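# Press the gauge pin on the magnet-marked fixture post

## Task

Find which of the checking fixture's four posts has the yellow magnet on it, press that post's gauge pin in until it bottoms out, and keep it pressed for about one second; afterwards the spring may push it back out. Do not disturb the other three pins, and do not move the magnet.

## Robot and tools

Robot: two UR20-type arms, left_arm and right_arm, each ending in a Robotiq 2F-85 two-finger gripper with a wrist camera (cam_left_wrist, cam_right_wrist, both 896x504 pixels).

Frames. The scene frame has its origin at table-top height midway between the nominal bases, +z up, +x out over the table, and left_arm on the +y side. Calibrated bases: left_arm at (+0.060, +0.928, 0) m, quat_wxyz (+1.000, 0, 0, -0.018); right_arm at (-0.064, -0.817, 0) m, quat_wxyz (+1.000, 0, 0, -0.007); both have +z up. Every hand pose, velocity and target in a result is in that arm's own base frame, not the scene frame. Motion offsets, however, run along the axes of the arm's current Hand target. On the gripper, +z points out along the fingers, the fingers open and close along y, and the camera block sits about 10 cm off toward +x. end_effector_position is the spot between the pads when closed; closed fingertips reach about 19 mm past it (6 mm when open). Printed poses may be a few cm off.

The 18-number row. Both execute_actions and move use rows of 18 numbers: left_arm dx, dy, dz, rx, ry, rz, gripper position, force_limit, speed, then the same nine for right_arm. Always give all 18, even when one arm stays put. The six pose numbers are an offset, not a pose: a displacement from the Hand target as it was when the action or move began, in that target's own axes, scaled so 1.0 = 0.6 m of travel or 180 degrees; rx, ry, rz form a single rotation vector. Range -1 to 1. Sending the same offset again moves the arm further. Six zeros re-command the current Hand target (useful to stop pressing or to close a gap where the gripper settled short). The three gripper numbers are absolute settings, not offsets: position +1 = fully open (85 mm), about -0.8 = pads touching, -1 = close until blocked; force_limit sets grip strength; speed sets finger speed (about 20, 85, 150 mm/s at -1, 0, +1). Both start at +1. To leave a gripper unchanged, repeat the last numbers sent; a 0 is itself a command.

execute_actions(actions, cameras). actions is a list of actions; each action is a table of up to 15 rows, one row per 1/30 s step, and a short table repeats its last row to fill 15 steps (0.5 s). All rows in one action are counted from that action's starting Hand target. An empty list just returns state and images. cameras chooses images: omitted/null/["all"] for all, [] for none.

move(target, speed, blend, stop_force, zero, blocking, cameras). target is one 18-number row or a list of up to 15 rows; every row is an offset from the same starting Hand targets. speed: path top speed in m/s, 0.002 to 4.2, default 0.25 (turn rate up to twice that in rad/s); one value or one per target. blend: corner rounding radius in m for lists. stop_force: 6 to 120 N, one value for both arms; an arm's path ends when its wrist sensor feels that much push against its motion (relative to its zero), after which it backs off slightly. zero (only with stop_force, default true) re-zeroes moving arms first. blocking=false returns early but cannot be combined with stop_force. Paths are straight, do not avoid obstacles, and stop after 10 s. The result adds a move: line such as done, off_target, moving, held or fault, plus limits (paced = pose clipped, held = steps withheld by a check). done does not prove nothing was touched.

wait(seconds 0 to 10, cameras) lets the scene run holding the last commands. stop(cameras) brakes a running move. zoom_image(camera, region=[x0, y0, x1, y1]) enlarges up to 504x504 pixels of that camera's latest image, origin top-left. zero_wrist_force(arm) subtracts the current wrist reading from later ones. read_manual(section) gives only licence text. finished_scene(scene, 1 to 3) ends the scene irreversibly.

Result lines: Hand target (last commanded pose after clipping; next offsets start here), end_effector_position and quat_wxyz, velocities (or "within noise" when still), Joint positions and torques, Wrist force/torque along the gripper's own axes plus the peak since last shown, Tool commands, object_status (0 moving, 1 blocked while opening, 2 blocked while closing, i.e. gripping, 3 reached target or pads met), position_measured in counts (3 open, 78 about 60 mm, 130 about 40 mm, 180 about 20 mm, 230 closed), and Time used. Step-by-step positions appear only after execute_actions.

Cautions. The controller clips each commanded rotation to within 32 degrees of the current one, and commands lag about 0.2 s. Arms are very stiff: aiming even slightly beyond a firm contact can trip a fault. A net outside force of roughly 150 N (plus or minus 25) or joint contact torque at its limit (wrist joints 98.4 N m, elbow 398, shoulder 678) freezes that arm for 10 s. Press the pin slowly with stop_force or a small offset, and lift off in the same reply once held. Keep away from the other pins and the magnet, keep fingertips clear of the fixture while lining up, and never let anything fall off the table. A clearance check blocks commands that bring the arms too close, but arm-to-arm hits can still end the scene. Avoid paths near an arm's own base, which can flip its shoulder posture. Holding stretched poses or pushing at unreachable targets heats motors; at 85 °C the arm is braked for 30 to 60 s.

Each tool is called in YAML: its name, and indented under it one key for each argument.

## Session

execute_actions:
  actions: []

Scene clock: 0.00 s.
left_arm: end_effector_position=(+0.6452, +0.5338, +0.3687) position_measured=3 object_status=3 end_effector_quat_wxyz=(+0.054, +0.895, -0.431, +0.101) | right_arm: end_effector_position=(+1.0094, -0.4085, +0.1239) position_measured=3 object_status=3 end_effector_quat_wxyz=(+0.497, -0.362, -0.574, -0.541)
Joint positions: left_arm=[0.541 -1.507 2.094 -2.179 -1.799 -1.706] | right_arm=[2.693 -2.576 -1.22 -2.623 2.507 -0.374]
Joint velocities: within noise
Joint torques (N m): no reading
Motor temperatures (°C): left_arm=[24 36 26 39 35 34] | right_arm=[29 36 36 38 34 39]
Wrist force (N): no reading
Wrist torque (N m): no reading
Wrist force, peak (N): no reading
Hand target: left_arm +0.6452, +0.5338, +0.3687; +0.054, +0.895, -0.431, +0.101 | right_arm +1.0094, -0.4085, +0.1239; +0.497, -0.362, -0.574, -0.541
Tool commands: left_gripper/position=+1.0 left_gripper/force_limit=+1.0 left_gripper/speed=+1.0 right_gripper/position=+1.0 right_gripper/force_limit=+1.0 right_gripper/speed=+1.0

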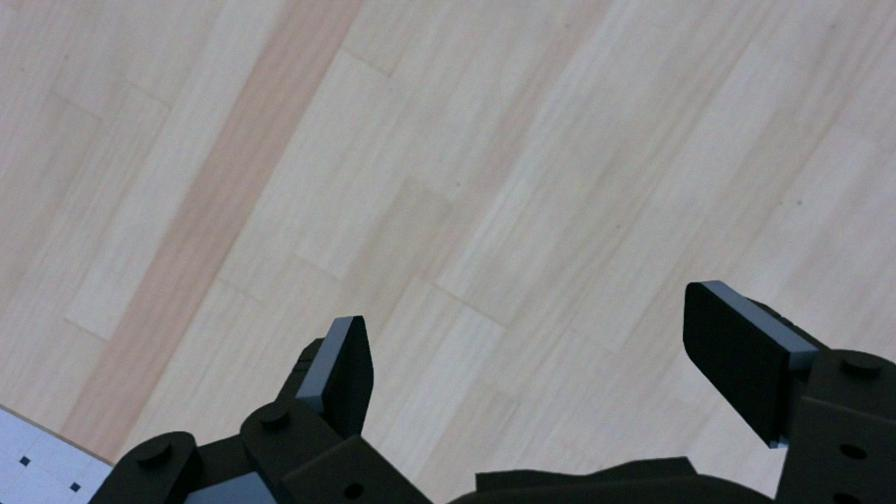

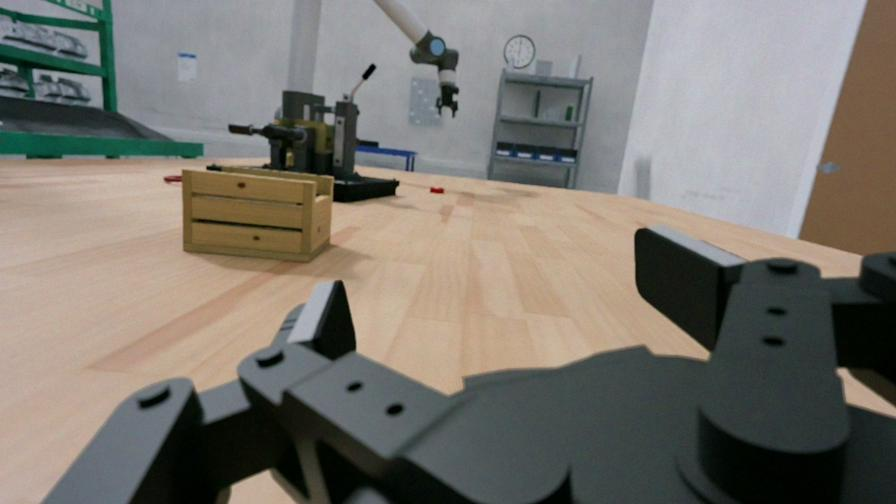

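zoom_image:
  camera: "cam_right_wrist"
  region: [150, 30, 500, 280]

Scaled by 1.440 from the camera's 896x504 image, which has a finer 1280x720 frame.

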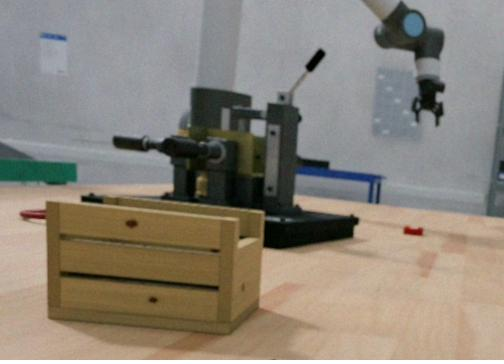

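move:
  target: [0.4487,0.7157,-0.1163,-0.22,0.286,0.253,1,1,1,0,0,0,0,0,0,1,1,1]
  speed: 0.5

Scene clock: 4.13 s.
left_arm: end_effector_position=(+0.4639, +0.0743, +0.5017) position_measured=3 object_status=3 end_effector_quat_wxyz=(-0.468, -0.473, +0.669, -0.331) | right_arm: end_effector_position=(+1.0094, -0.4085, +0.1239) position_measured=3 object_status=3 end_effector_quat_wxyz=(+0.497, -0.362, -0.574, -0.541)
Joint positions: left_arm=[0.279 -1.661 2.151 -1.051 -2.441 -0.447] | right_arm=[2.693 -2.576 -1.22 -2.623 2.507 -0.374]
Joint velocities: within noise
Joint torques (N m): left_arm=[-20.96 -35.26 -71.06 1.84 -7.18 2.18] | right_arm=[3.63 250.08 73.45 -2.59 1.2 -0.27]
Motor temperatures (°C): left_arm=[24 36 26 39 35 34] | right_arm=[29 36 36 38 34 39]
Wrist force (N): left_arm=[1.4 -0.3 0.9] | right_arm=[-0.1 0.6 0.1]
Wrist torque (N m): left_arm=[0.20 0.20 -0.08] | right_arm=[0.11 0.02 -0.01]
Wrist force, peak (N): left_arm=[2.2 -0.8 3.2] | right_arm=[0.0 0.4 0.5]
Hand target: left_arm +0.4639, +0.0743, +0.5017; -0.468, -0.472, +0.669, -0.331 | right_arm +1.0094, -0.4085, +0.1239; +0.497, -0.362, -0.574, -0.541
Off the commanded pose: left_arm 0.000 m, 0 deg | right_arm 0.000 m, 0 deg.
move: done
camera_calibration:
cam_left_wrist: T_world_to_cam=[[-0.918488, 0.376749, -0.120165, 0.475146], [0.323934, 0.542519, -0.775074, 0.221472], [-0.226817, -0.750822, -0.620339, 0.598255], [0, 0, 0, 1]] pos_world=[0.500368, 0.15002, 0.599874]

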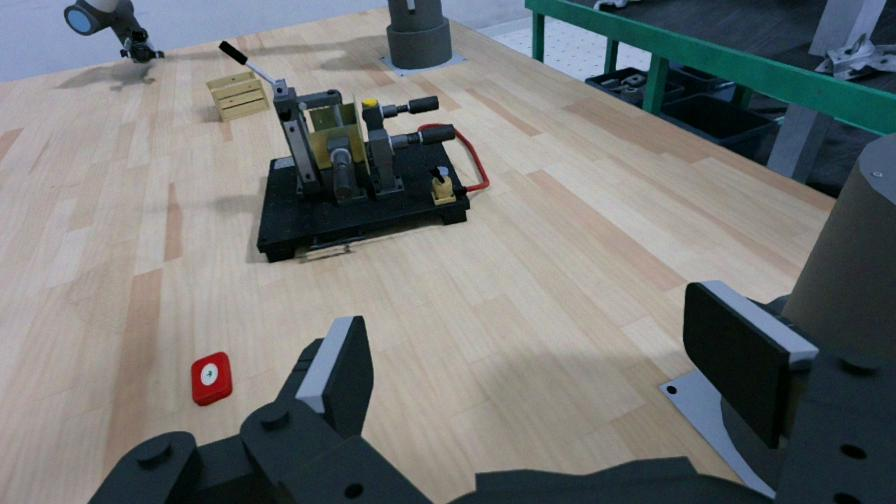

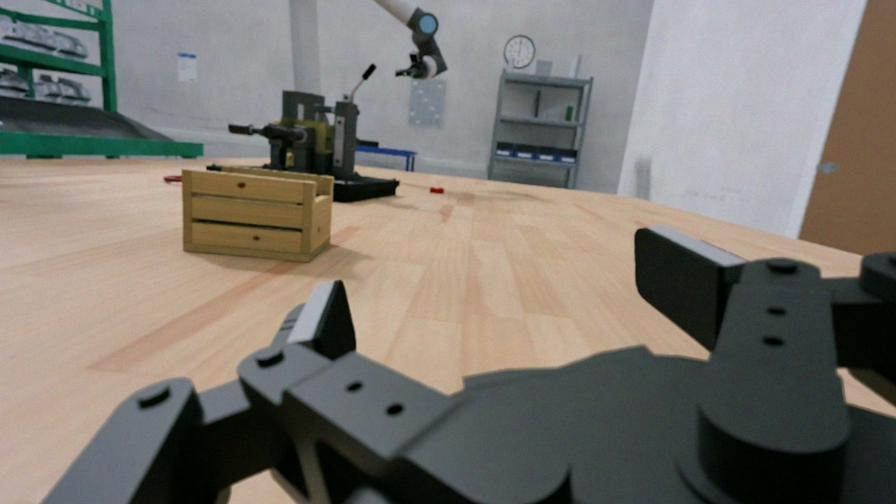

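zoom_image:
  camera: "cam_left_wrist"
  region: [210, 30, 510, 270]

zoom_image:
  camera: "cam_left_wrist"
  region: [310, 80, 460, 210]

Scaled by 1.680 from the camera's 896x504 image, which has a finer 1280x720 frame.

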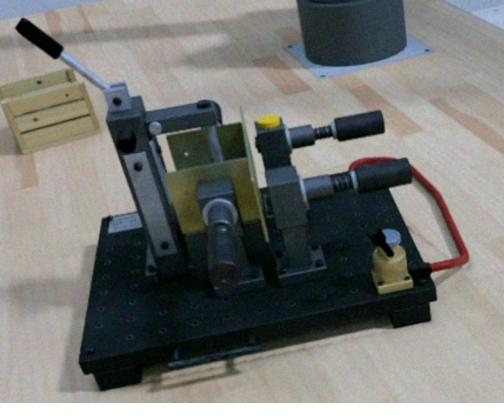

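Scaled by 3.360 from the camera's 896x504 image, which has a finer 1280x720 frame.

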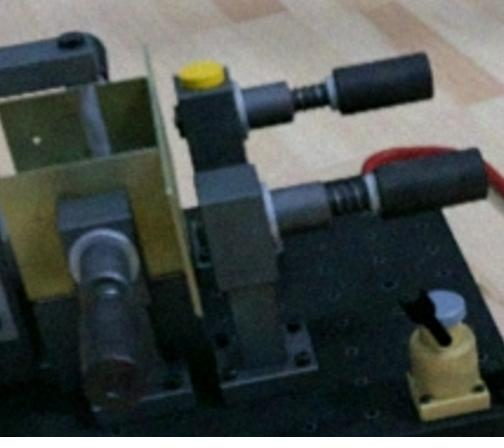

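move:
  target: [0.268,-0.165,0.995,0.272,0.041,-0.048,-1,-1,0,0,0,0,0,0,0,1,1,1]
  speed: 0.4
  cameras: ["cam_left_wrist"]

zoom_image:
  camera: "cam_left_wrist"
  region: [200, 50, 700, 450]

Scene clock: 9.63 s.
left_arm: end_effector_position=(+0.3511, -0.5393, +0.4482) position_measured=232 object_status=3 end_effector_quat_wxyz=(+0.294, +0.650, -0.406, +0.572) | right_arm: end_effector_position=(+1.0094, -0.4085, +0.1239) position_measured=3 object_status=3 end_effector_quat_wxyz=(+0.497, -0.362, -0.574, -0.541)
Joint positions: left_arm=[-1.65 -2.006 2.516 -0.298 -5.319 -0.039] | right_arm=[2.693 -2.576 -1.22 -2.623 2.507 -0.374]
Joint velocities: within noise
Joint torques (N m): left_arm=[-17.5 37.65 -114.25 1.52 -4.83 -3.67] | right_arm=[-5.46 256.6 73.28 -0.86 2.26 1.72]
Motor temperatures (°C): left_arm=[24 36 26 39 35 34] | right_arm=[29 36 36 38 34 39]
Wrist force (N): left_arm=[1.2 -0.3 0.5] | right_arm=[-0.2 0.1 0.5]
Wrist torque (N m): left_arm=[0.17 0.28 -0.04] | right_arm=[0.02 0.04 0.00]
Wrist force, peak (N): left_arm=[-0.9 -3.6 5.6] | right_arm=[0.3 0.7 0.4]
Hand target: left_arm +0.3511, -0.5393, +0.4482; +0.294, +0.650, -0.406, +0.572 | right_arm +1.0094, -0.4085, +0.1239; +0.497, -0.362, -0.574, -0.541
Off the commanded pose: left_arm 0.000 m, 0 deg | right_arm 0.000 m, 0 deg.
move: done; limits=paced
camera_calibration:
cam_left_wrist: T_world_to_cam=[[-0.8604, -0.46592, -0.206472, 0.160221], [-0.0690875, 0.508049, -0.858553, 0.706245], [0.504915, -0.724434, -0.469315, -0.231492], [0, 0, 0, 1]] pos_world=[0.30353, -0.451857, 0.530787]
Images, in order (width x height): cam_left_wrist 896x504.

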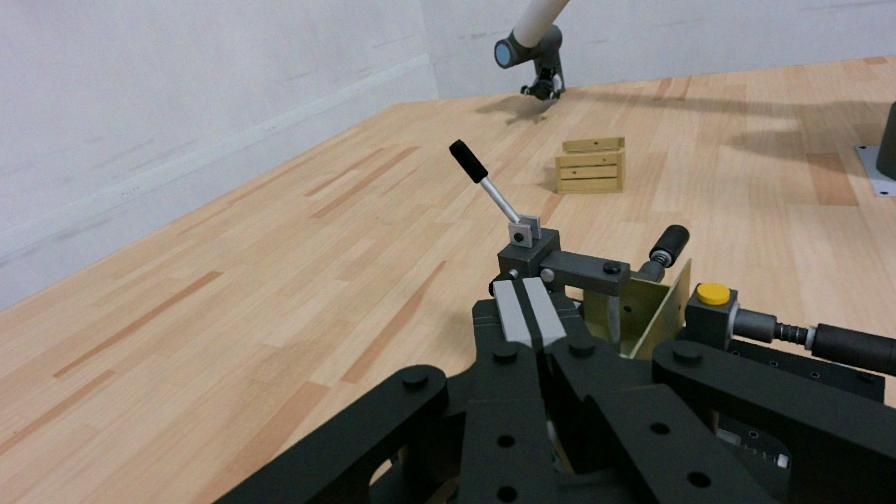

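Scaled by 1.008 from the camera's 896x504 image, which has a finer 1280x720 frame.

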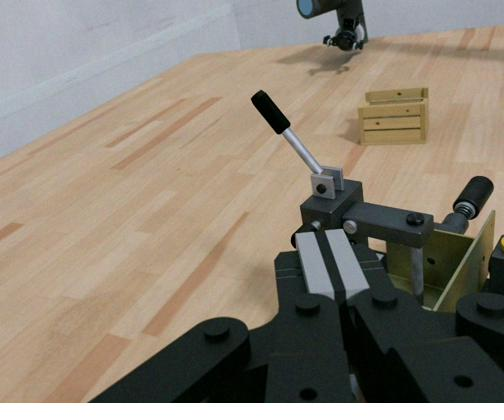

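move:
  target: [-0.223,0.7905,0.097,0.272,0.041,-0.048,-1,-1,0,0,0,0,0,0,0,1,1,1]
  speed: 0.3

zoom_image:
  camera: "cam_left_wrist"
  region: [296, 130, 596, 430]

Scene clock: 12.67 s.
left_arm: end_effector_position=(-0.0297, -0.8006, +0.2682) position_measured=232 object_status=3 end_effector_quat_wxyz=(+0.267, +0.655, -0.267, +0.655) end_effector_velocity=(-0.001, +0.000, +0.000) end_effector_angular_velocity=(+0.001, +0.000, -0.001) | right_arm: end_effector_position=(+1.0094, -0.4085, +0.1239) position_measured=3 object_status=3 end_effector_quat_wxyz=(+0.497, -0.362, -0.574, -0.541)
Joint positions: left_arm=[-2.344 -1.193 2.248 -0.499 -6.282 -0.555] | right_arm=[2.693 -2.576 -1.22 -2.623 2.507 -0.374]
Joint velocities: left_arm=[0 0.002 -0.002 0.007 0 -0.006] | right_arm=[within noise]
Joint torques (N m): left_arm=[-19.71 -106.43 -64 9.19 -7.76 -4.88] | right_arm=[3.54 253.52 74.08 -1.03 3.32 2.42]
Motor temperatures (°C): left_arm=[24 36 26 39 35 34] | right_arm=[29 36 36 38 34 39]
Wrist force (N): left_arm=[1.4 -0.2 0.4] | right_arm=[0.0 0.3 0.2]
Wrist torque (N m): left_arm=[0.21 0.33 -0.02] | right_arm=[0.05 0.00 0.00]
Wrist force, peak (N): left_arm=[2.5 -3.9 0.7] | right_arm=[-0.1 0.5 0.5]
Hand target: left_arm -0.0314, -0.7992, +0.2681; +0.076, +0.703, -0.076, +0.703 | right_arm +1.0094, -0.4085, +0.1239; +0.497, -0.362, -0.574, -0.541
Off the commanded pose: left_arm 0.002 m, 34 deg; orientation clipped | right_arm 0.000 m, 0 deg.
joint sent to its limit (left arm) — joint 5 (wrist 2), lower limit. The joint targets are off in orientation, not in position.
move: off_target (left_arm); limits=paced
camera_calibration:
cam_left_wrist: T_world_to_cam=[[-0.695939, -0.706369, -0.129273, -0.534728], [-0.140049, 0.310073, -0.940341, 0.519531], [0.704312, -0.636315, -0.314718, -0.278138], [0, 0, 0, 1]] pos_world=[-0.103482, -0.715791, 0.331875]

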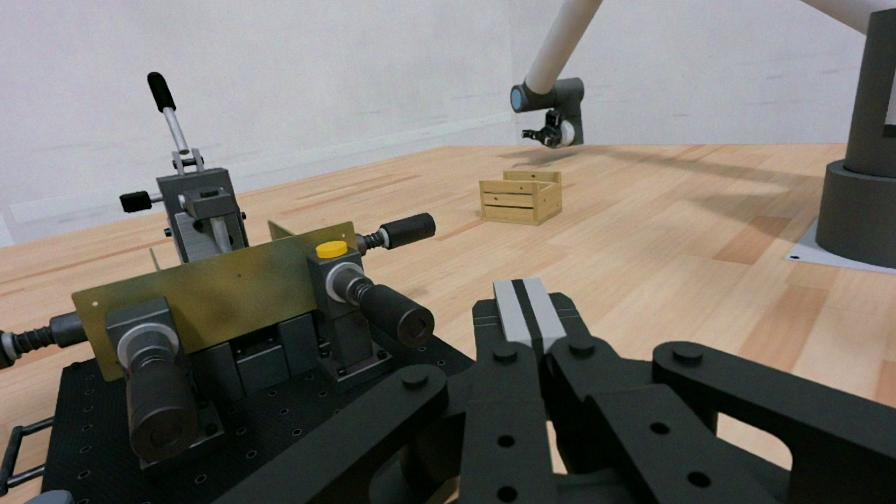

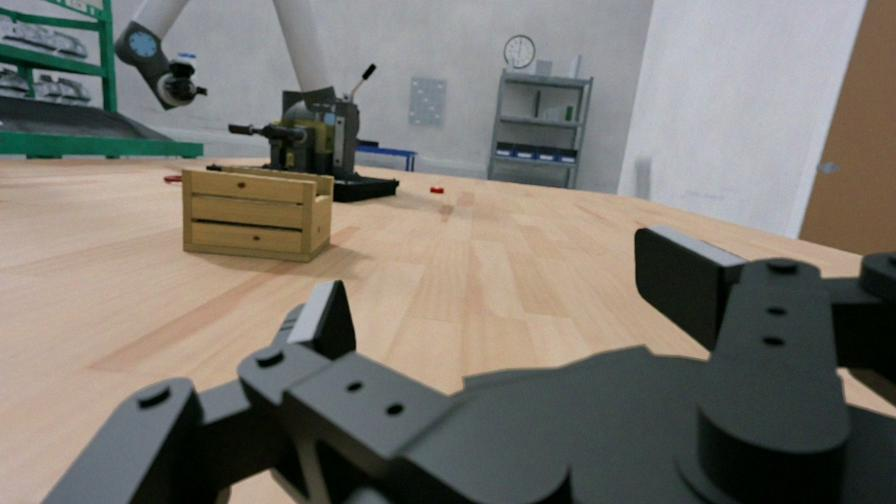

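Scaled by 1.680 from the camera's 896x504 image, which has a finer 1280x720 frame.

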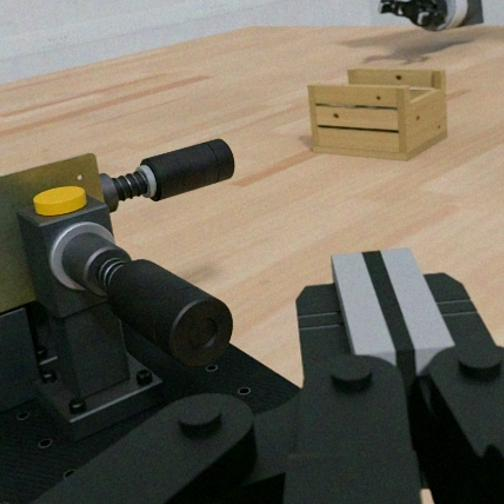

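move:
  target: [0.3,0.025,-0.114,-0.487,0,0,-1,-1,0,0,0,0,0,0,0,1,1,1]
  speed: 0.4
  cameras: []

move:
  target: [0,0,0,0,-0.5,0,-1,-1,0,0,0,0,0,0,0,1,1,1]
  speed: 0.5
  cameras: []

Scene clock: 19.03 s.
left_arm: end_effector_position=(-0.1016, -0.7993, +0.4481) position_measured=232 object_status=3 end_effector_quat_wxyz=(+0.541, +0.454, -0.542, +0.455) | right_arm: end_effector_position=(+1.0094, -0.4085, +0.1239) position_measured=3 object_status=3 end_effector_quat_wxyz=(+0.497, -0.362, -0.574, -0.541)
Joint positions: left_arm=[-2.105 -1.713 2.436 -0.723 -5.072 0.001] | right_arm=[2.693 -2.576 -1.22 -2.623 2.507 -0.374]
Joint velocities: within noise
Joint torques (N m): left_arm=[25.03 -45.77 -100.97 -2.34 5.98 -3.87] | right_arm=[-5.66 252.62 72.56 -0.67 3.52 3.96]
Motor temperatures (°C): left_arm=[24 36 26 39 35 34] | right_arm=[29 36 36 37 34 39]
Wrist force (N): left_arm=[1.4 -0.4 0.4] | right_arm=[0.2 0.2 0.2]
Wrist torque (N m): left_arm=[0.21 0.26 -0.03] | right_arm=[0.03 -0.03 0.00]
Wrist force, peak (N): left_arm=[3.2 -0.7 0.3] | right_arm=[0.5 0.5 0.3]
Hand target: left_arm -0.1016, -0.7993, +0.4481; +0.541, +0.454, -0.542, +0.455 | right_arm +1.0094, -0.4085, +0.1239; +0.497, -0.362, -0.574, -0.541
Off the commanded pose: left_arm 0.000 m, 0 deg | right_arm 0.000 m, 0 deg.
move: done
No camera images: "cameras" was empty.

Scene clock: 21.37 s.
left_arm: end_effector_position=(-0.1016, -0.7993, +0.4481) position_measured=232 object_status=3 end_effector_quat_wxyz=(+0.000, -0.643, +0.766, +0.000) | right_arm: end_effector_position=(+1.0094, -0.4085, +0.1239) position_measured=3 object_status=3 end_effector_quat_wxyz=(+0.497, -0.362, -0.574, -0.541)
Joint positions: left_arm=[-1.95 -1.26 1.643 1.188 -4.713 -0.204] | right_arm=[2.693 -2.576 -1.22 -2.623 2.507 -0.374]
Joint velocities: within noise
Joint torques (N m): left_arm=[17.93 -121.58 -101.18 13.01 4.73 2.63] | right_arm=[-0.57 255.99 76.27 -0.57 3.58 3.32]
Motor temperatures (°C): left_arm=[24 36 26 39 35 34] | right_arm=[29 36 36 37 34 39]
Wrist force (N): left_arm=[0.4 -0.8 0.4] | right_arm=[0.3 0.3 0.0]
Wrist torque (N m): left_arm=[-0.26 -0.22 0.05] | right_arm=[0.05 -0.05 -0.01]
Wrist force, peak (N): left_arm=[1.9 -1.0 0.4] | right_arm=[0.2 0.5 0.7]
Hand target: left_arm -0.1016, -0.7993, +0.4481; +0.000, -0.643, +0.766, +0.000 | right_arm +1.0094, -0.4085, +0.1239; +0.497, -0.362, -0.574, -0.541
Off the commanded pose: left_arm 0.000 m, 0 deg | right_arm 0.000 m, 0 deg.
move: done
No camera images: "cameras" was empty.

move:
  target: [0.1,-0.28,0.317,0,0,0.502,-1,-1,0,0,0,0,0,0,0,1,1,1]
  speed: 0.5
  cameras: ["cam_left_wrist"]

zoom_image:
  camera: "cam_left_wrist"
  region: [200, 0, 700, 400]

Scene clock: 23.97 s.
left_arm: end_effector_position=(+0.0536, -0.8875, +0.2580) position_measured=232 object_status=3 end_effector_quat_wxyz=(+0.000, +0.090, +0.996, +0.000) | right_arm: end_effector_position=(+1.0094, -0.4085, +0.1239) position_measured=3 object_status=3 end_effector_quat_wxyz=(+0.497, -0.362, -0.574, -0.541)
Joint positions: left_arm=[-1.739 -1.069 1.646 0.994 -4.713 1.583] | right_arm=[2.693 -2.576 -1.22 -2.623 2.507 -0.374]
Joint velocities: within noise
Joint torques (N m): left_arm=[14.91 -152.27 -94.04 6.65 5.75 2.77] | right_arm=[-2.57 255.9 74.81 -0.69 3.16 3.68]
Motor temperatures (°C): left_arm=[24 36 26 39 35 34] | right_arm=[29 36 36 37 34 39]
Wrist force (N): left_arm=[0.5 -0.8 -0.1] | right_arm=[0.2 0.2 0.0]
Wrist torque (N m): left_arm=[-0.21 -0.22 0.04] | right_arm=[0.04 -0.04 0.00]
Wrist force, peak (N): left_arm=[-0.9 -1.2 1.3] | right_arm=[0.2 0.4 0.4]
Hand target: left_arm +0.0536, -0.8875, +0.2580; +0.000, +0.090, +0.996, +0.000 | right_arm +1.0094, -0.4085, +0.1239; +0.497, -0.362, -0.574, -0.541
Off the commanded pose: left_arm 0.000 m, 0 deg | right_arm 0.000 m, 0 deg.
move: done
camera_calibration:
cam_left_wrist: T_world_to_cam=[[0.304872, 0.952384, 0.00431889, 0.844579], [0.902896, -0.290467, 0.316871, -0.364757], [0.303038, -0.0927058, -0.948459, 0.27228], [0, 0, 0, 1]] pos_world=[-0.0106625, -0.885071, 0.37018]
Images, in order (width x height): cam_left_wrist 896x504.

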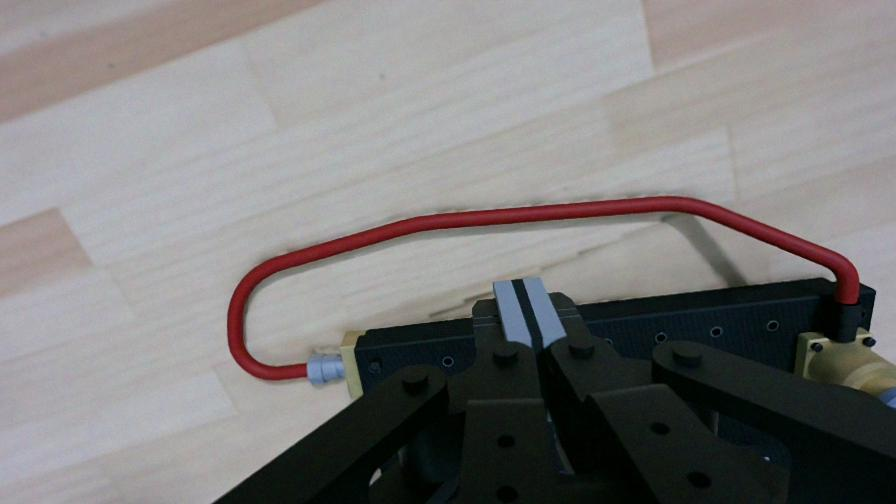

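Scaled by 1.008 from the camera's 896x504 image, which has a finer 1280x720 frame.

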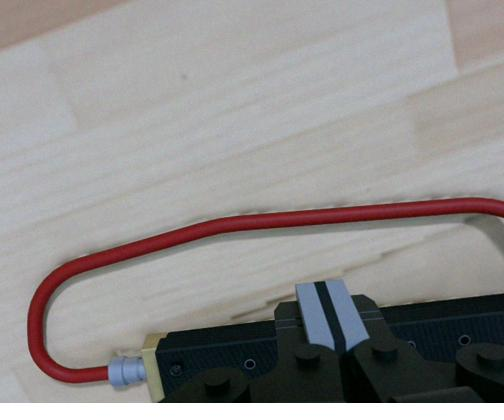

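move:
  target: [-0.05,0,0.143,0,0,0,-1,-1,0,0,0,0,0,0,0,1,1,1]
  speed: 0.3
  cameras: ["cam_right_wrist"]

move:
  target: [-0.15,0,0,0,0,0,-1,-1,0,0,0,0,0,0,0,1,1,1]
  speed: 0.06
  stop_force: 40
  cameras: ["cam_right_wrist"]

zoom_image:
  camera: "cam_right_wrist"
  region: [200, 50, 420, 230]

Scene clock: 26.17 s.
left_arm: end_effector_position=(+0.0831, -0.8929, +0.1724) position_measured=232 object_status=3 end_effector_quat_wxyz=(+0.000, +0.090, +0.996, +0.000) | right_arm: end_effector_position=(+1.0094, -0.4085, +0.1239) position_measured=3 object_status=3 end_effector_quat_wxyz=(+0.497, -0.362, -0.574, -0.541)
Joint positions: left_arm=[-1.704 -1.003 1.676 0.898 -4.713 1.618] | right_arm=[2.693 -2.576 -1.22 -2.623 2.507 -0.374]
Joint velocities: within noise
Joint torques (N m): left_arm=[16.72 -150.98 -43.05 6.3 -1.98 2.97] | right_arm=[-8.2 254.27 73.01 -0.94 3.36 3.48]
Motor temperatures (°C): left_arm=[24 36 26 39 35 34] | right_arm=[29 36 36 37 34 39]
Wrist force (N): left_arm=[-0.2 -1.1 0.1] | right_arm=[0.3 0.2 0.0]
Wrist torque (N m): left_arm=[-0.23 -0.06 0.02] | right_arm=[0.03 -0.05 -0.01]
Wrist force, peak (N): left_arm=[1.5 -1.0 -3.2] | right_arm=[0.1 0.3 0.8]
Hand target: left_arm +0.0832, -0.8929, +0.1722; +0.000, +0.090, +0.996, +0.000 | right_arm +1.0094, -0.4085, +0.1239; +0.497, -0.362, -0.574, -0.541
Off the commanded pose: left_arm 0.000 m, 0 deg | right_arm 0.000 m, 0 deg.
move: done
Images, in order (width x height): cam_right_wrist 896x504.

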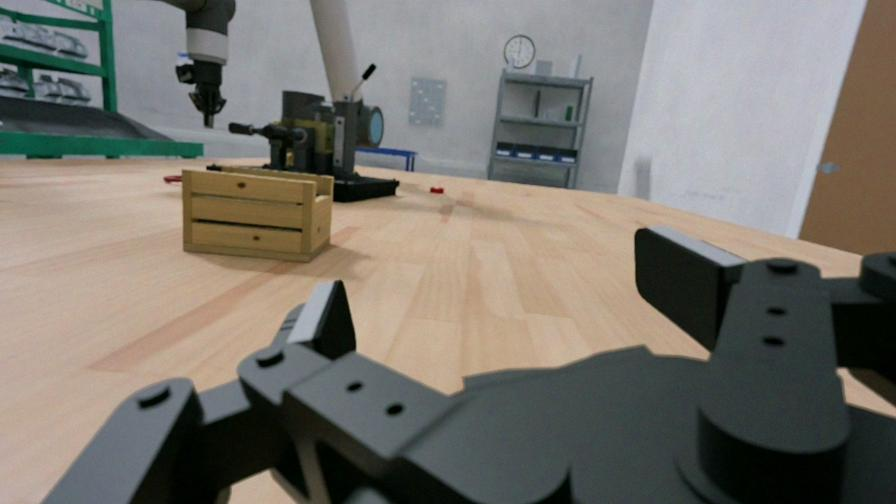

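Scene clock: 28.70 s.
left_arm: end_effector_position=(+0.1717, -0.9091, +0.1723) position_measured=232 object_status=3 end_effector_quat_wxyz=(+0.000, +0.090, +0.996, +0.000) | right_arm: end_effector_position=(+1.0094, -0.4085, +0.1239) position_measured=3 object_status=3 end_effector_quat_wxyz=(+0.497, -0.362, -0.574, -0.541)
Joint positions: left_arm=[-1.603 -0.976 1.627 0.92 -4.713 1.719] | right_arm=[2.693 -2.576 -1.22 -2.623 2.507 -0.374]
Joint velocities: within noise
Joint torques (N m): left_arm=[29.43 -170.74 -91.99 11.34 1.05 2.48] | right_arm=[-9.38 252.54 75.2 -0.29 3.03 3.26]
Motor temperatures (°C): left_arm=[24 36 26 39 35 34] | right_arm=[29 36 36 37 34 39]
Wrist force (N): left_arm=[13.2 1.7 1.0] | right_arm=[0.1 0.1 0.3]
Wrist torque (N m): left_arm=[-0.24 -0.12 -0.04] | right_arm=[0.01 -0.02 0.00]
Wrist force, peak (N): left_arm=[13.4 1.8 0.8] | right_arm=[0.2 0.5 0.6]
Hand target: left_arm +0.1717, -0.9091, +0.1723; +0.000, +0.090, +0.996, +0.000 | right_arm +1.0094, -0.4085, +0.1239; +0.497, -0.362, -0.574, -0.541
Off the commanded pose: left_arm 0.000 m, 0 deg | right_arm 0.000 m, 0 deg.
move: done
Images, in order (width x height): cam_right_wrist 896x504.

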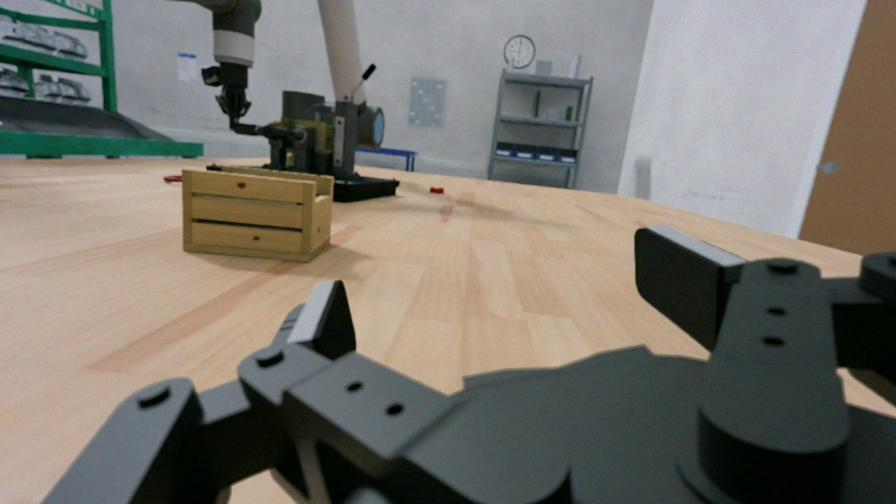

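Scaled by 2.291 from the camera's 896x504 image, which has a finer 1280x720 frame.

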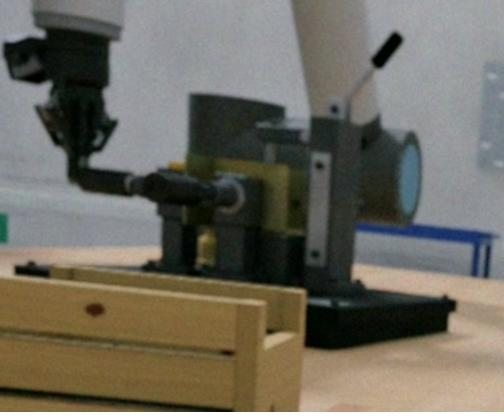

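move:
  target: [-0.07,0,0,0,0,0,-1,-1,0,0,0,0,0,0,0,1,1,1]
  speed: 0.04
  stop_force: 35
  zero: false
  cameras: ["cam_left_wrist"]

Scene clock: 30.50 s.
left_arm: end_effector_position=(+0.1730, -0.9093, +0.1723) position_measured=232 object_status=3 end_effector_quat_wxyz=(+0.000, +0.090, +0.996, +0.000) | right_arm: end_effector_position=(+1.0094, -0.4085, +0.1239) position_measured=3 object_status=3 end_effector_quat_wxyz=(+0.497, -0.362, -0.574, -0.541)
Joint positions: left_arm=[-1.602 -0.976 1.627 0.92 -4.713 1.721] | right_arm=[2.693 -2.576 -1.22 -2.623 2.507 -0.374]
Joint velocities: within noise
Joint torques (N m): left_arm=[9.64 -210.99 -48.66 12.74 -3.09 -3.56] | right_arm=[-0.66 261.76 73.41 -0.6 3.67 3.6]
Motor temperatures (°C): left_arm=[24 36 26 39 35 34] | right_arm=[28 36 36 37 34 39]
Wrist force (N): left_arm=[25.6 -5.0 -2.7] | right_arm=[0.2 0.1 0.0]
Wrist torque (N m): left_arm=[-0.22 -0.04 -0.04] | right_arm=[0.01 -0.03 0.00]
Wrist force, peak (N): left_arm=[107.2 7.5 -8.0] | right_arm=[0.3 0.3 0.6]
Hand target: left_arm +0.1730, -0.9093, +0.1723; +0.000, +0.090, +0.996, +0.000 (not the last commanded pose) | right_arm +1.0094, -0.4085, +0.1239; +0.497, -0.362, -0.574, -0.541
Off the commanded pose: left_arm 0.041 m, 0 deg | right_arm 0.000 m, 0 deg.
move: contact (left_arm)
camera_calibration:
cam_left_wrist: T_world_to_cam=[[0.305014, 0.952338, 0.00426995, 0.829267], [0.902849, -0.290584, 0.316898, -0.451816], [0.303035, -0.0928033, -0.94845, 0.152608], [0, 0, 0, 1]] pos_world=[0.108738, -0.906871, 0.28438]
Images, in order (width x height): cam_left_wrist 896x504.

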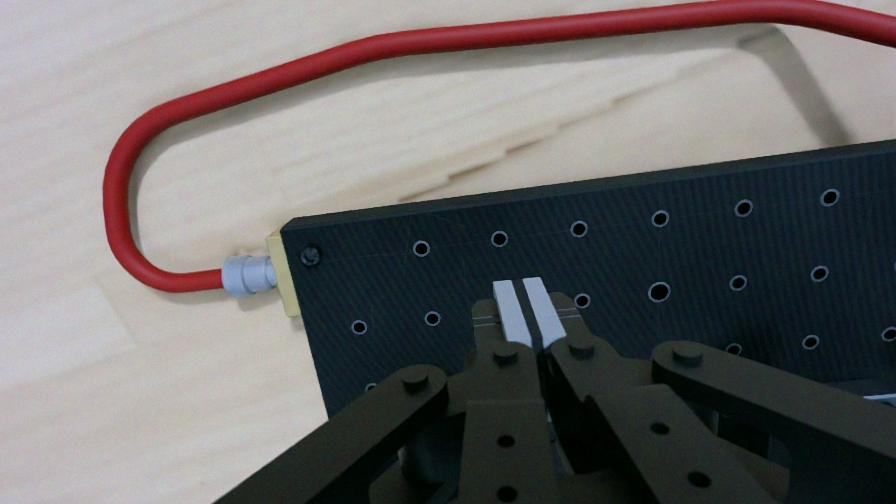

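wait:
  seconds: 1.2
  cameras: ["cam_right_wrist"]

zoom_image:
  camera: "cam_right_wrist"
  region: [200, 50, 420, 230]

Scene clock: 32.00 s.
left_arm: end_effector_position=(+0.1730, -0.9093, +0.1723) position_measured=232 object_status=3 end_effector_quat_wxyz=(+0.000, +0.090, +0.996, +0.000) | right_arm: end_effector_position=(+1.0094, -0.4085, +0.1239) position_measured=3 object_status=3 end_effector_quat_wxyz=(+0.497, -0.362, -0.574, -0.541)
Joint positions: left_arm=[-1.602 -0.976 1.627 0.92 -4.713 1.721] | right_arm=[2.693 -2.576 -1.22 -2.623 2.507 -0.374]
Joint velocities: within noise
Joint torques (N m): left_arm=[3.76 -214.52 -53.22 13.32 -2.33 -4.27] | right_arm=[-6.64 256.7 76.49 -0.47 3.35 3.83]
Motor temperatures (°C): left_arm=[24 36 26 39 35 34] | right_arm=[28 36 36 37 34 39]
Wrist force (N): left_arm=[23.7 -6.9 -1.3] | right_arm=[0.1 0.3 0.1]
Wrist torque (N m): left_arm=[-0.20 -0.09 -0.01] | right_arm=[0.05 -0.01 -0.01]
Wrist force, peak (N): left_arm=[26.0 -5.3 -2.9] | right_arm=[0.4 0.2 0.6]
Hand target: left_arm +0.1730, -0.9093, +0.1723; +0.000, +0.090, +0.996, +0.000 (not the last commanded pose) | right_arm +1.0094, -0.4085, +0.1239; +0.497, -0.362, -0.574, -0.541
Tool commands: left_gripper/position=-1.0 left_gripper/force_limit=-1.0 left_gripper/speed=+0.0 right_gripper/position=+1.0 right_gripper/force_limit=+1.0 right_gripper/speed=+1.0
Off the commanded pose: left_arm 0.041 m, 0 deg | right_arm 0.000 m, 0 deg.
wait: 1.20 s; at rest from the start
Images, in order (width x height): cam_right_wrist 896x504.

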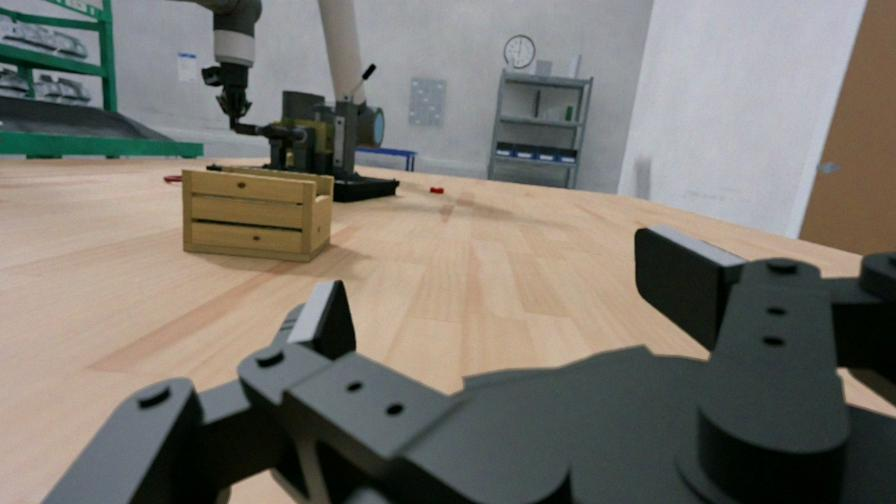

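Scaled by 2.291 from the camera's 896x504 image, which has a finer 1280x720 frame.

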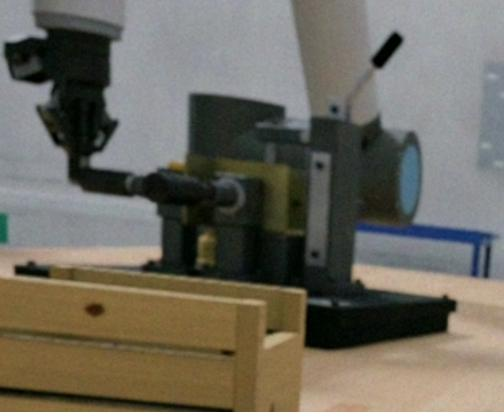

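move:
  target: [0.05,0,0,0,0,0,-1,-1,0,0,0,0,0,0,0,1,1,1]
  speed: 0.06
  cameras: []

move:
  target: [0.0333,0,0,0,0,0,-1,-1,0,0,0,0,0,0,0,1,1,1]
  speed: 0.06
  cameras: []

move:
  target: [0.2,0,0,0,0,0,-1,-1,0,0,0,0,0,0,0,1,1,1]
  speed: 0.2
  cameras: ["cam_right_wrist"]

move:
  target: [-0.24,0,0,0,0,0,-1,-1,0,0,0,0,0,0,0,1,1,1]
  speed: 0.04
  stop_force: 6
  cameras: []

Scene clock: 34.23 s.
left_arm: end_effector_position=(+0.1437, -0.9039, +0.1723) position_measured=232 object_status=3 end_effector_quat_wxyz=(+0.000, +0.090, +0.996, +0.000) | right_arm: end_effector_position=(+1.0094, -0.4085, +0.1239) position_measured=3 object_status=3 end_effector_quat_wxyz=(+0.497, -0.362, -0.574, -0.541)
Joint positions: left_arm=[-1.635 -0.986 1.644 0.912 -4.713 1.688] | right_arm=[2.693 -2.576 -1.22 -2.623 2.507 -0.374]
Joint velocities: within noise
Joint torques (N m): left_arm=[-22.64 -216.9 -42.95 6.32 2.03 -5.47] | right_arm=[-10.14 256.06 76.96 -0.66 3.29 3.3]
Motor temperatures (°C): left_arm=[24 36 26 39 35 34] | right_arm=[28 36 36 37 34 39]
Wrist force (N): left_arm=[-2.8 5.3 0.2] | right_arm=[0.2 0.1 0.1]
Wrist torque (N m): left_arm=[0.91 0.44 0.02] | right_arm=[0.02 -0.03 0.00]
Wrist force, peak (N): left_arm=[24.0 -7.2 -1.6] | right_arm=[0.6 0.2 0.2]
Hand target: left_arm +0.1435, -0.9039, +0.1723; +0.000, +0.090, +0.996, +0.000 | right_arm +1.0094, -0.4085, +0.1239; +0.497, -0.362, -0.574, -0.541
Off the commanded pose: left_arm 0.000 m, 0 deg | right_arm 0.000 m, 0 deg.
move: done
No camera images: "cameras" was empty.

Scene clock: 35.03 s.
left_arm: end_effector_position=(+0.1240, -0.9003, +0.1723) position_measured=232 object_status=3 end_effector_quat_wxyz=(+0.000, +0.090, +0.996, +0.000) | right_arm: end_effector_position=(+1.0094, -0.4085, +0.1239) position_measured=3 object_status=3 end_effector_quat_wxyz=(+0.497, -0.362, -0.574, -0.541)
Joint positions: left_arm=[-1.657 -0.992 1.656 0.907 -4.713 1.665] | right_arm=[2.693 -2.576 -1.22 -2.623 2.507 -0.374]
Joint velocities: within noise
Joint torques (N m): left_arm=[-21.63 -212.65 -43.32 6.54 3.06 -5.02] | right_arm=[-8.15 257.19 76.75 -0.74 3.58 3.44]
Motor temperatures (°C): left_arm=[24 36 26 39 35 34] | right_arm=[28 36 36 37 34 39]
Wrist force (N): left_arm=[-3.0 5.3 0.0] | right_arm=[0.1 0.2 0.2]
Wrist torque (N m): left_arm=[0.92 0.49 0.00] | right_arm=[0.04 -0.01 0.00]
Wrist force, peak (N): left_arm=[-3.1 5.4 0.0] | right_arm=[0.3 0.4 0.6]
Hand target: left_arm +0.1239, -0.9003, +0.1723; +0.000, +0.090, +0.996, +0.000 | right_arm +1.0094, -0.4085, +0.1239; +0.497, -0.362, -0.574, -0.541
Off the commanded pose: left_arm 0.000 m, 0 deg | right_arm 0.000 m, 0 deg.
move: done
No camera images: "cameras" was empty.

Scene clock: 36.17 s.
left_arm: end_effector_position=(+0.0060, -0.8787, +0.1722) position_measured=232 object_status=3 end_effector_quat_wxyz=(+0.000, +0.090, +0.996, +0.000) | right_arm: end_effector_position=(+1.0094, -0.4085, +0.1239) position_measured=3 object_status=3 end_effector_quat_wxyz=(+0.497, -0.362, -0.574, -0.541)
Joint positions: left_arm=[-1.795 -1.02 1.706 0.885 -4.713 1.527] | right_arm=[2.693 -2.576 -1.22 -2.623 2.507 -0.374]
Joint velocities: within noise
Joint torques (N m): left_arm=[-18.21 -203.24 -45 6.71 -4.95 -2.64] | right_arm=[-4.37 254.83 75.89 -0.96 3.3 4.26]
Motor temperatures (°C): left_arm=[24 36 26 39 35 34] | right_arm=[28 36 36 37 34 39]
Wrist force (N): left_arm=[-2.6 5.3 0.2] | right_arm=[0.1 0.5 0.5]
Wrist torque (N m): left_arm=[0.92 0.39 0.00] | right_arm=[0.08 -0.02 0.00]
Wrist force, peak (N): left_arm=[-5.6 5.3 -0.2] | right_arm=[0.0 0.4 0.7]
Hand target: left_arm +0.0058, -0.8787, +0.1722; +0.000, +0.090, +0.996, +0.000 | right_arm +1.0094, -0.4085, +0.1239; +0.497, -0.362, -0.574, -0.541
Off the commanded pose: left_arm 0.000 m, 0 deg | right_arm 0.000 m, 0 deg.
move: done
Images, in order (width x height): cam_right_wrist 896x504.

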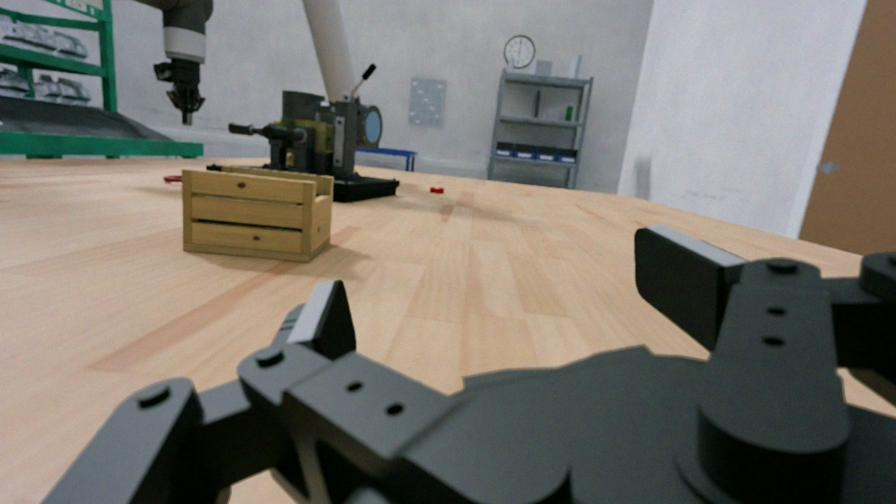

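Scene clock: 40.77 s.
left_arm: end_effector_position=(+0.1475, -0.9046, +0.1723) position_measured=232 object_status=3 end_effector_quat_wxyz=(+0.000, +0.090, +0.996, +0.000) | right_arm: end_effector_position=(+1.0094, -0.4085, +0.1239) position_measured=3 object_status=3 end_effector_quat_wxyz=(+0.497, -0.362, -0.574, -0.541)
Joint positions: left_arm=[-1.631 -0.985 1.642 0.913 -4.713 1.692] | right_arm=[2.693 -2.576 -1.22 -2.623 2.507 -0.374]
Joint velocities: within noise
Joint torques (N m): left_arm=[21.16 -161.75 -87.28 12.63 0.2 3.09] | right_arm=[-4.11 254.32 77.77 -1.39 3.69 3.65]
Motor temperatures (°C): left_arm=[24 36 26 39 35 34] | right_arm=[28 36 36 37 34 39]
Wrist force (N): left_arm=[-2.9 5.1 0.0] | right_arm=[0.2 0.5 0.2]
Wrist torque (N m): left_arm=[0.87 0.45 0.02] | right_arm=[0.09 -0.04 0.00]
Wrist force, peak (N): left_arm=[-3.6 5.3 0.0] | right_arm=[0.1 0.7 0.3]
Hand target: left_arm +0.1475, -0.9046, +0.1723; +0.000, +0.090, +0.996, +0.000 | right_arm +1.0094, -0.4085, +0.1239; +0.497, -0.362, -0.574, -0.541
Off the commanded pose: left_arm 0.000 m, 0 deg | right_arm 0.000 m, 0 deg.
move: done
No camera images: "cameras" was empty.

move:
  target: [-0.045,0,0,0,0,0,-1,-1,0,0,0,0,0,0,0,1,1,1]
  speed: 0.02
  stop_force: 6
  cameras: []

move:
  target: [-0.045,0,0,0,0,0,-1,-1,0,0,0,0,0,0,0,1,1,1]
  speed: 0.015
  stop_force: 25
  cameras: []

Scene clock: 42.63 s.
left_arm: end_effector_position=(+0.1542, -0.9058, +0.1723) position_measured=232 object_status=3 end_effector_quat_wxyz=(+0.000, +0.090, +0.996, +0.000) | right_arm: end_effector_position=(+1.0094, -0.4085, +0.1239) position_measured=3 object_status=3 end_effector_quat_wxyz=(+0.497, -0.362, -0.574, -0.541)
Joint positions: left_arm=[-1.623 -0.982 1.638 0.915 -4.713 1.699] | right_arm=[2.693 -2.576 -1.22 -2.623 2.507 -0.374]
Joint velocities: within noise
Joint torques (N m): left_arm=[-14.53 -213.91 -46.58 8.14 2.18 -3.72] | right_arm=[-6.74 254.09 77.23 -1.32 4.18 3.95]
Motor temperatures (°C): left_arm=[24 36 26 39 35 34] | right_arm=[28 36 36 37 34 39]
Wrist force (N): left_arm=[2.9 3.6 0.3] | right_arm=[-0.2 0.3 0.4]
Wrist torque (N m): left_arm=[0.85 0.47 0.01] | right_arm=[0.06 0.04 0.00]
Wrist force, peak (N): left_arm=[4.9 6.6 -0.4] | right_arm=[0.1 0.3 0.5]
Hand target: left_arm +0.1542, -0.9058, +0.1723; +0.000, +0.090, +0.996, +0.000 (not the last commanded pose) | right_arm +1.0094, -0.4085, +0.1239; +0.497, -0.362, -0.574, -0.541
Off the commanded pose: left_arm 0.020 m, 0 deg | right_arm 0.000 m, 0 deg.
move: contact (left_arm)
No camera images: "cameras" was empty.

Scene clock: 45.23 s.
left_arm: end_effector_position=(+0.1731, -0.9093, +0.1723) position_measured=232 object_status=3 end_effector_quat_wxyz=(+0.000, +0.090, +0.996, +0.000) | right_arm: end_effector_position=(+1.0094, -0.4085, +0.1239) position_measured=3 object_status=3 end_effector_quat_wxyz=(+0.497, -0.362, -0.574, -0.541)
Joint positions: left_arm=[-1.602 -0.976 1.627 0.92 -4.713 1.721] | right_arm=[2.693 -2.576 -1.22 -2.623 2.507 -0.374]
Joint velocities: within noise
Joint torques (N m): left_arm=[6.64 -214.49 -46.15 8.21 -11.37 -4.12] | right_arm=[-9.77 254.35 78.74 -0.96 3.31 4.33]
Motor temperatures (°C): left_arm=[24 36 26 39 35 34] | right_arm=[28 36 36 37 34 39]
Wrist force (N): left_arm=[25.5 1.7 -3.8] | right_arm=[0.1 0.4 0.3]
Wrist torque (N m): left_arm=[0.92 0.40 -0.06] | right_arm=[0.08 -0.02 0.00]
Wrist force, peak (N): left_arm=[65.3 11.4 -3.1] | right_arm=[0.3 0.5 0.4]
Hand target: left_arm +0.1731, -0.9093, +0.1723; +0.000, +0.090, +0.996, +0.000 (not the last commanded pose) | right_arm +1.0094, -0.4085, +0.1239; +0.497, -0.362, -0.574, -0.541
Off the commanded pose: left_arm 0.008 m, 0 deg | right_arm 0.000 m, 0 deg.
move: contact (left_arm)
No camera images: "cameras" was empty.

move:
  target:
    - [0.117,0,0,0,0,0,-1,-1,0,0,0,0,0,0,0,1,1,1]
    - [-0.296,0.206,-0.98,0,0,0,-1,-1,0,0,0,0,0,0,0,1,1,1]
  speed: [0.2,0.5]

zoom_image:
  camera: "cam_left_wrist"
  region: [200, 0, 700, 400]

Scene clock: 49.63 s.
left_arm: end_effector_position=(+0.3695, -0.8198, +0.7603) position_measured=232 object_status=3 end_effector_quat_wxyz=(+0.000, +0.090, +0.996, +0.000) | right_arm: end_effector_position=(+1.0094, -0.4085, +0.1239) position_measured=3 object_status=3 end_effector_quat_wxyz=(+0.497, -0.362, -0.574, -0.541)
Joint positions: left_arm=[-1.373 -1.204 1.127 1.648 -4.713 1.949] | right_arm=[2.693 -2.576 -1.22 -2.623 2.507 -0.374]
Joint velocities: within noise
Joint torques (N m): left_arm=[18.59 -136 -115.9 12.45 5.51 3.61] | right_arm=[-9.14 253.14 75 -0.72 3.92 3.9]
Motor temperatures (°C): left_arm=[24 36 26 39 35 34] | right_arm=[28 36 36 37 34 39]
Wrist force (N): left_arm=[-4.1 8.7 -0.6] | right_arm=[-0.1 0.3 0.4]
Wrist torque (N m): left_arm=[1.55 0.60 0.00] | right_arm=[0.05 0.01 0.00]
Wrist force, peak (N): left_arm=[25.3 1.3 -4.1] | right_arm=[0.3 0.6 0.4]
Hand target: left_arm +0.3696, -0.8198, +0.7605; +0.000, +0.090, +0.996, +0.000 | right_arm +1.0094, -0.4085, +0.1239; +0.497, -0.362, -0.574, -0.541
Off the commanded pose: left_arm 0.000 m, 0 deg | right_arm 0.000 m, 0 deg.
move: done
camera_calibration:
cam_left_wrist: T_world_to_cam=[[0.305054, 0.952325, 0.00435301, 0.681491], [0.902865, -0.290658, 0.316785, -0.789554], [0.302948, -0.0927064, -0.948487, 0.659289], [0, 0, 0, 1]] pos_world=[0.305238, -0.817371, 0.87248]

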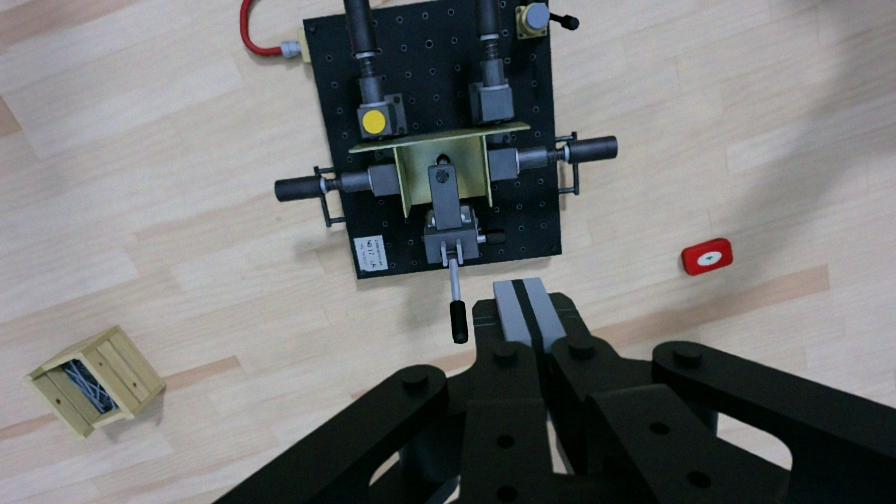

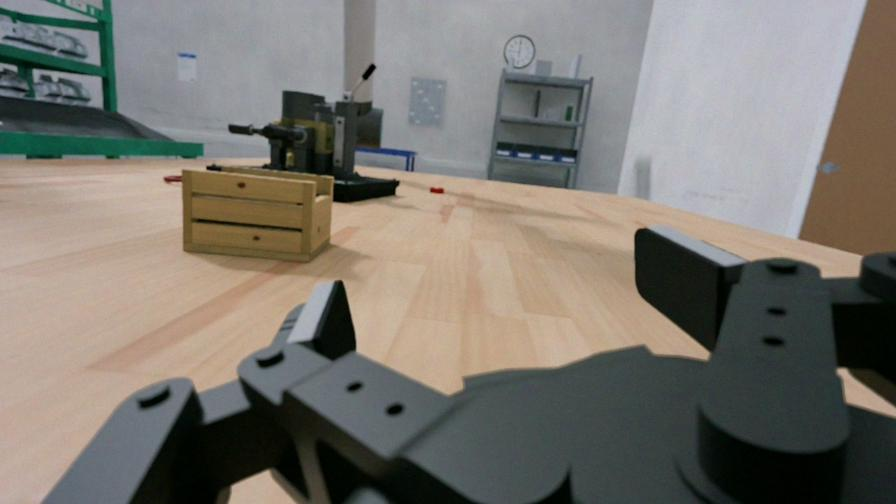

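Scaled by 1.008 from the camera's 896x504 image, which has a finer 1280x720 frame.

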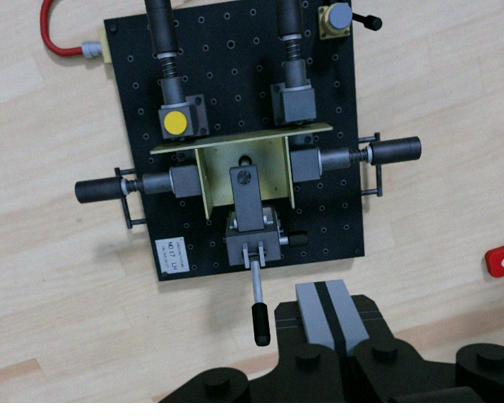

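finished_scene:
  scene: 1

The scene is finished: the task was done.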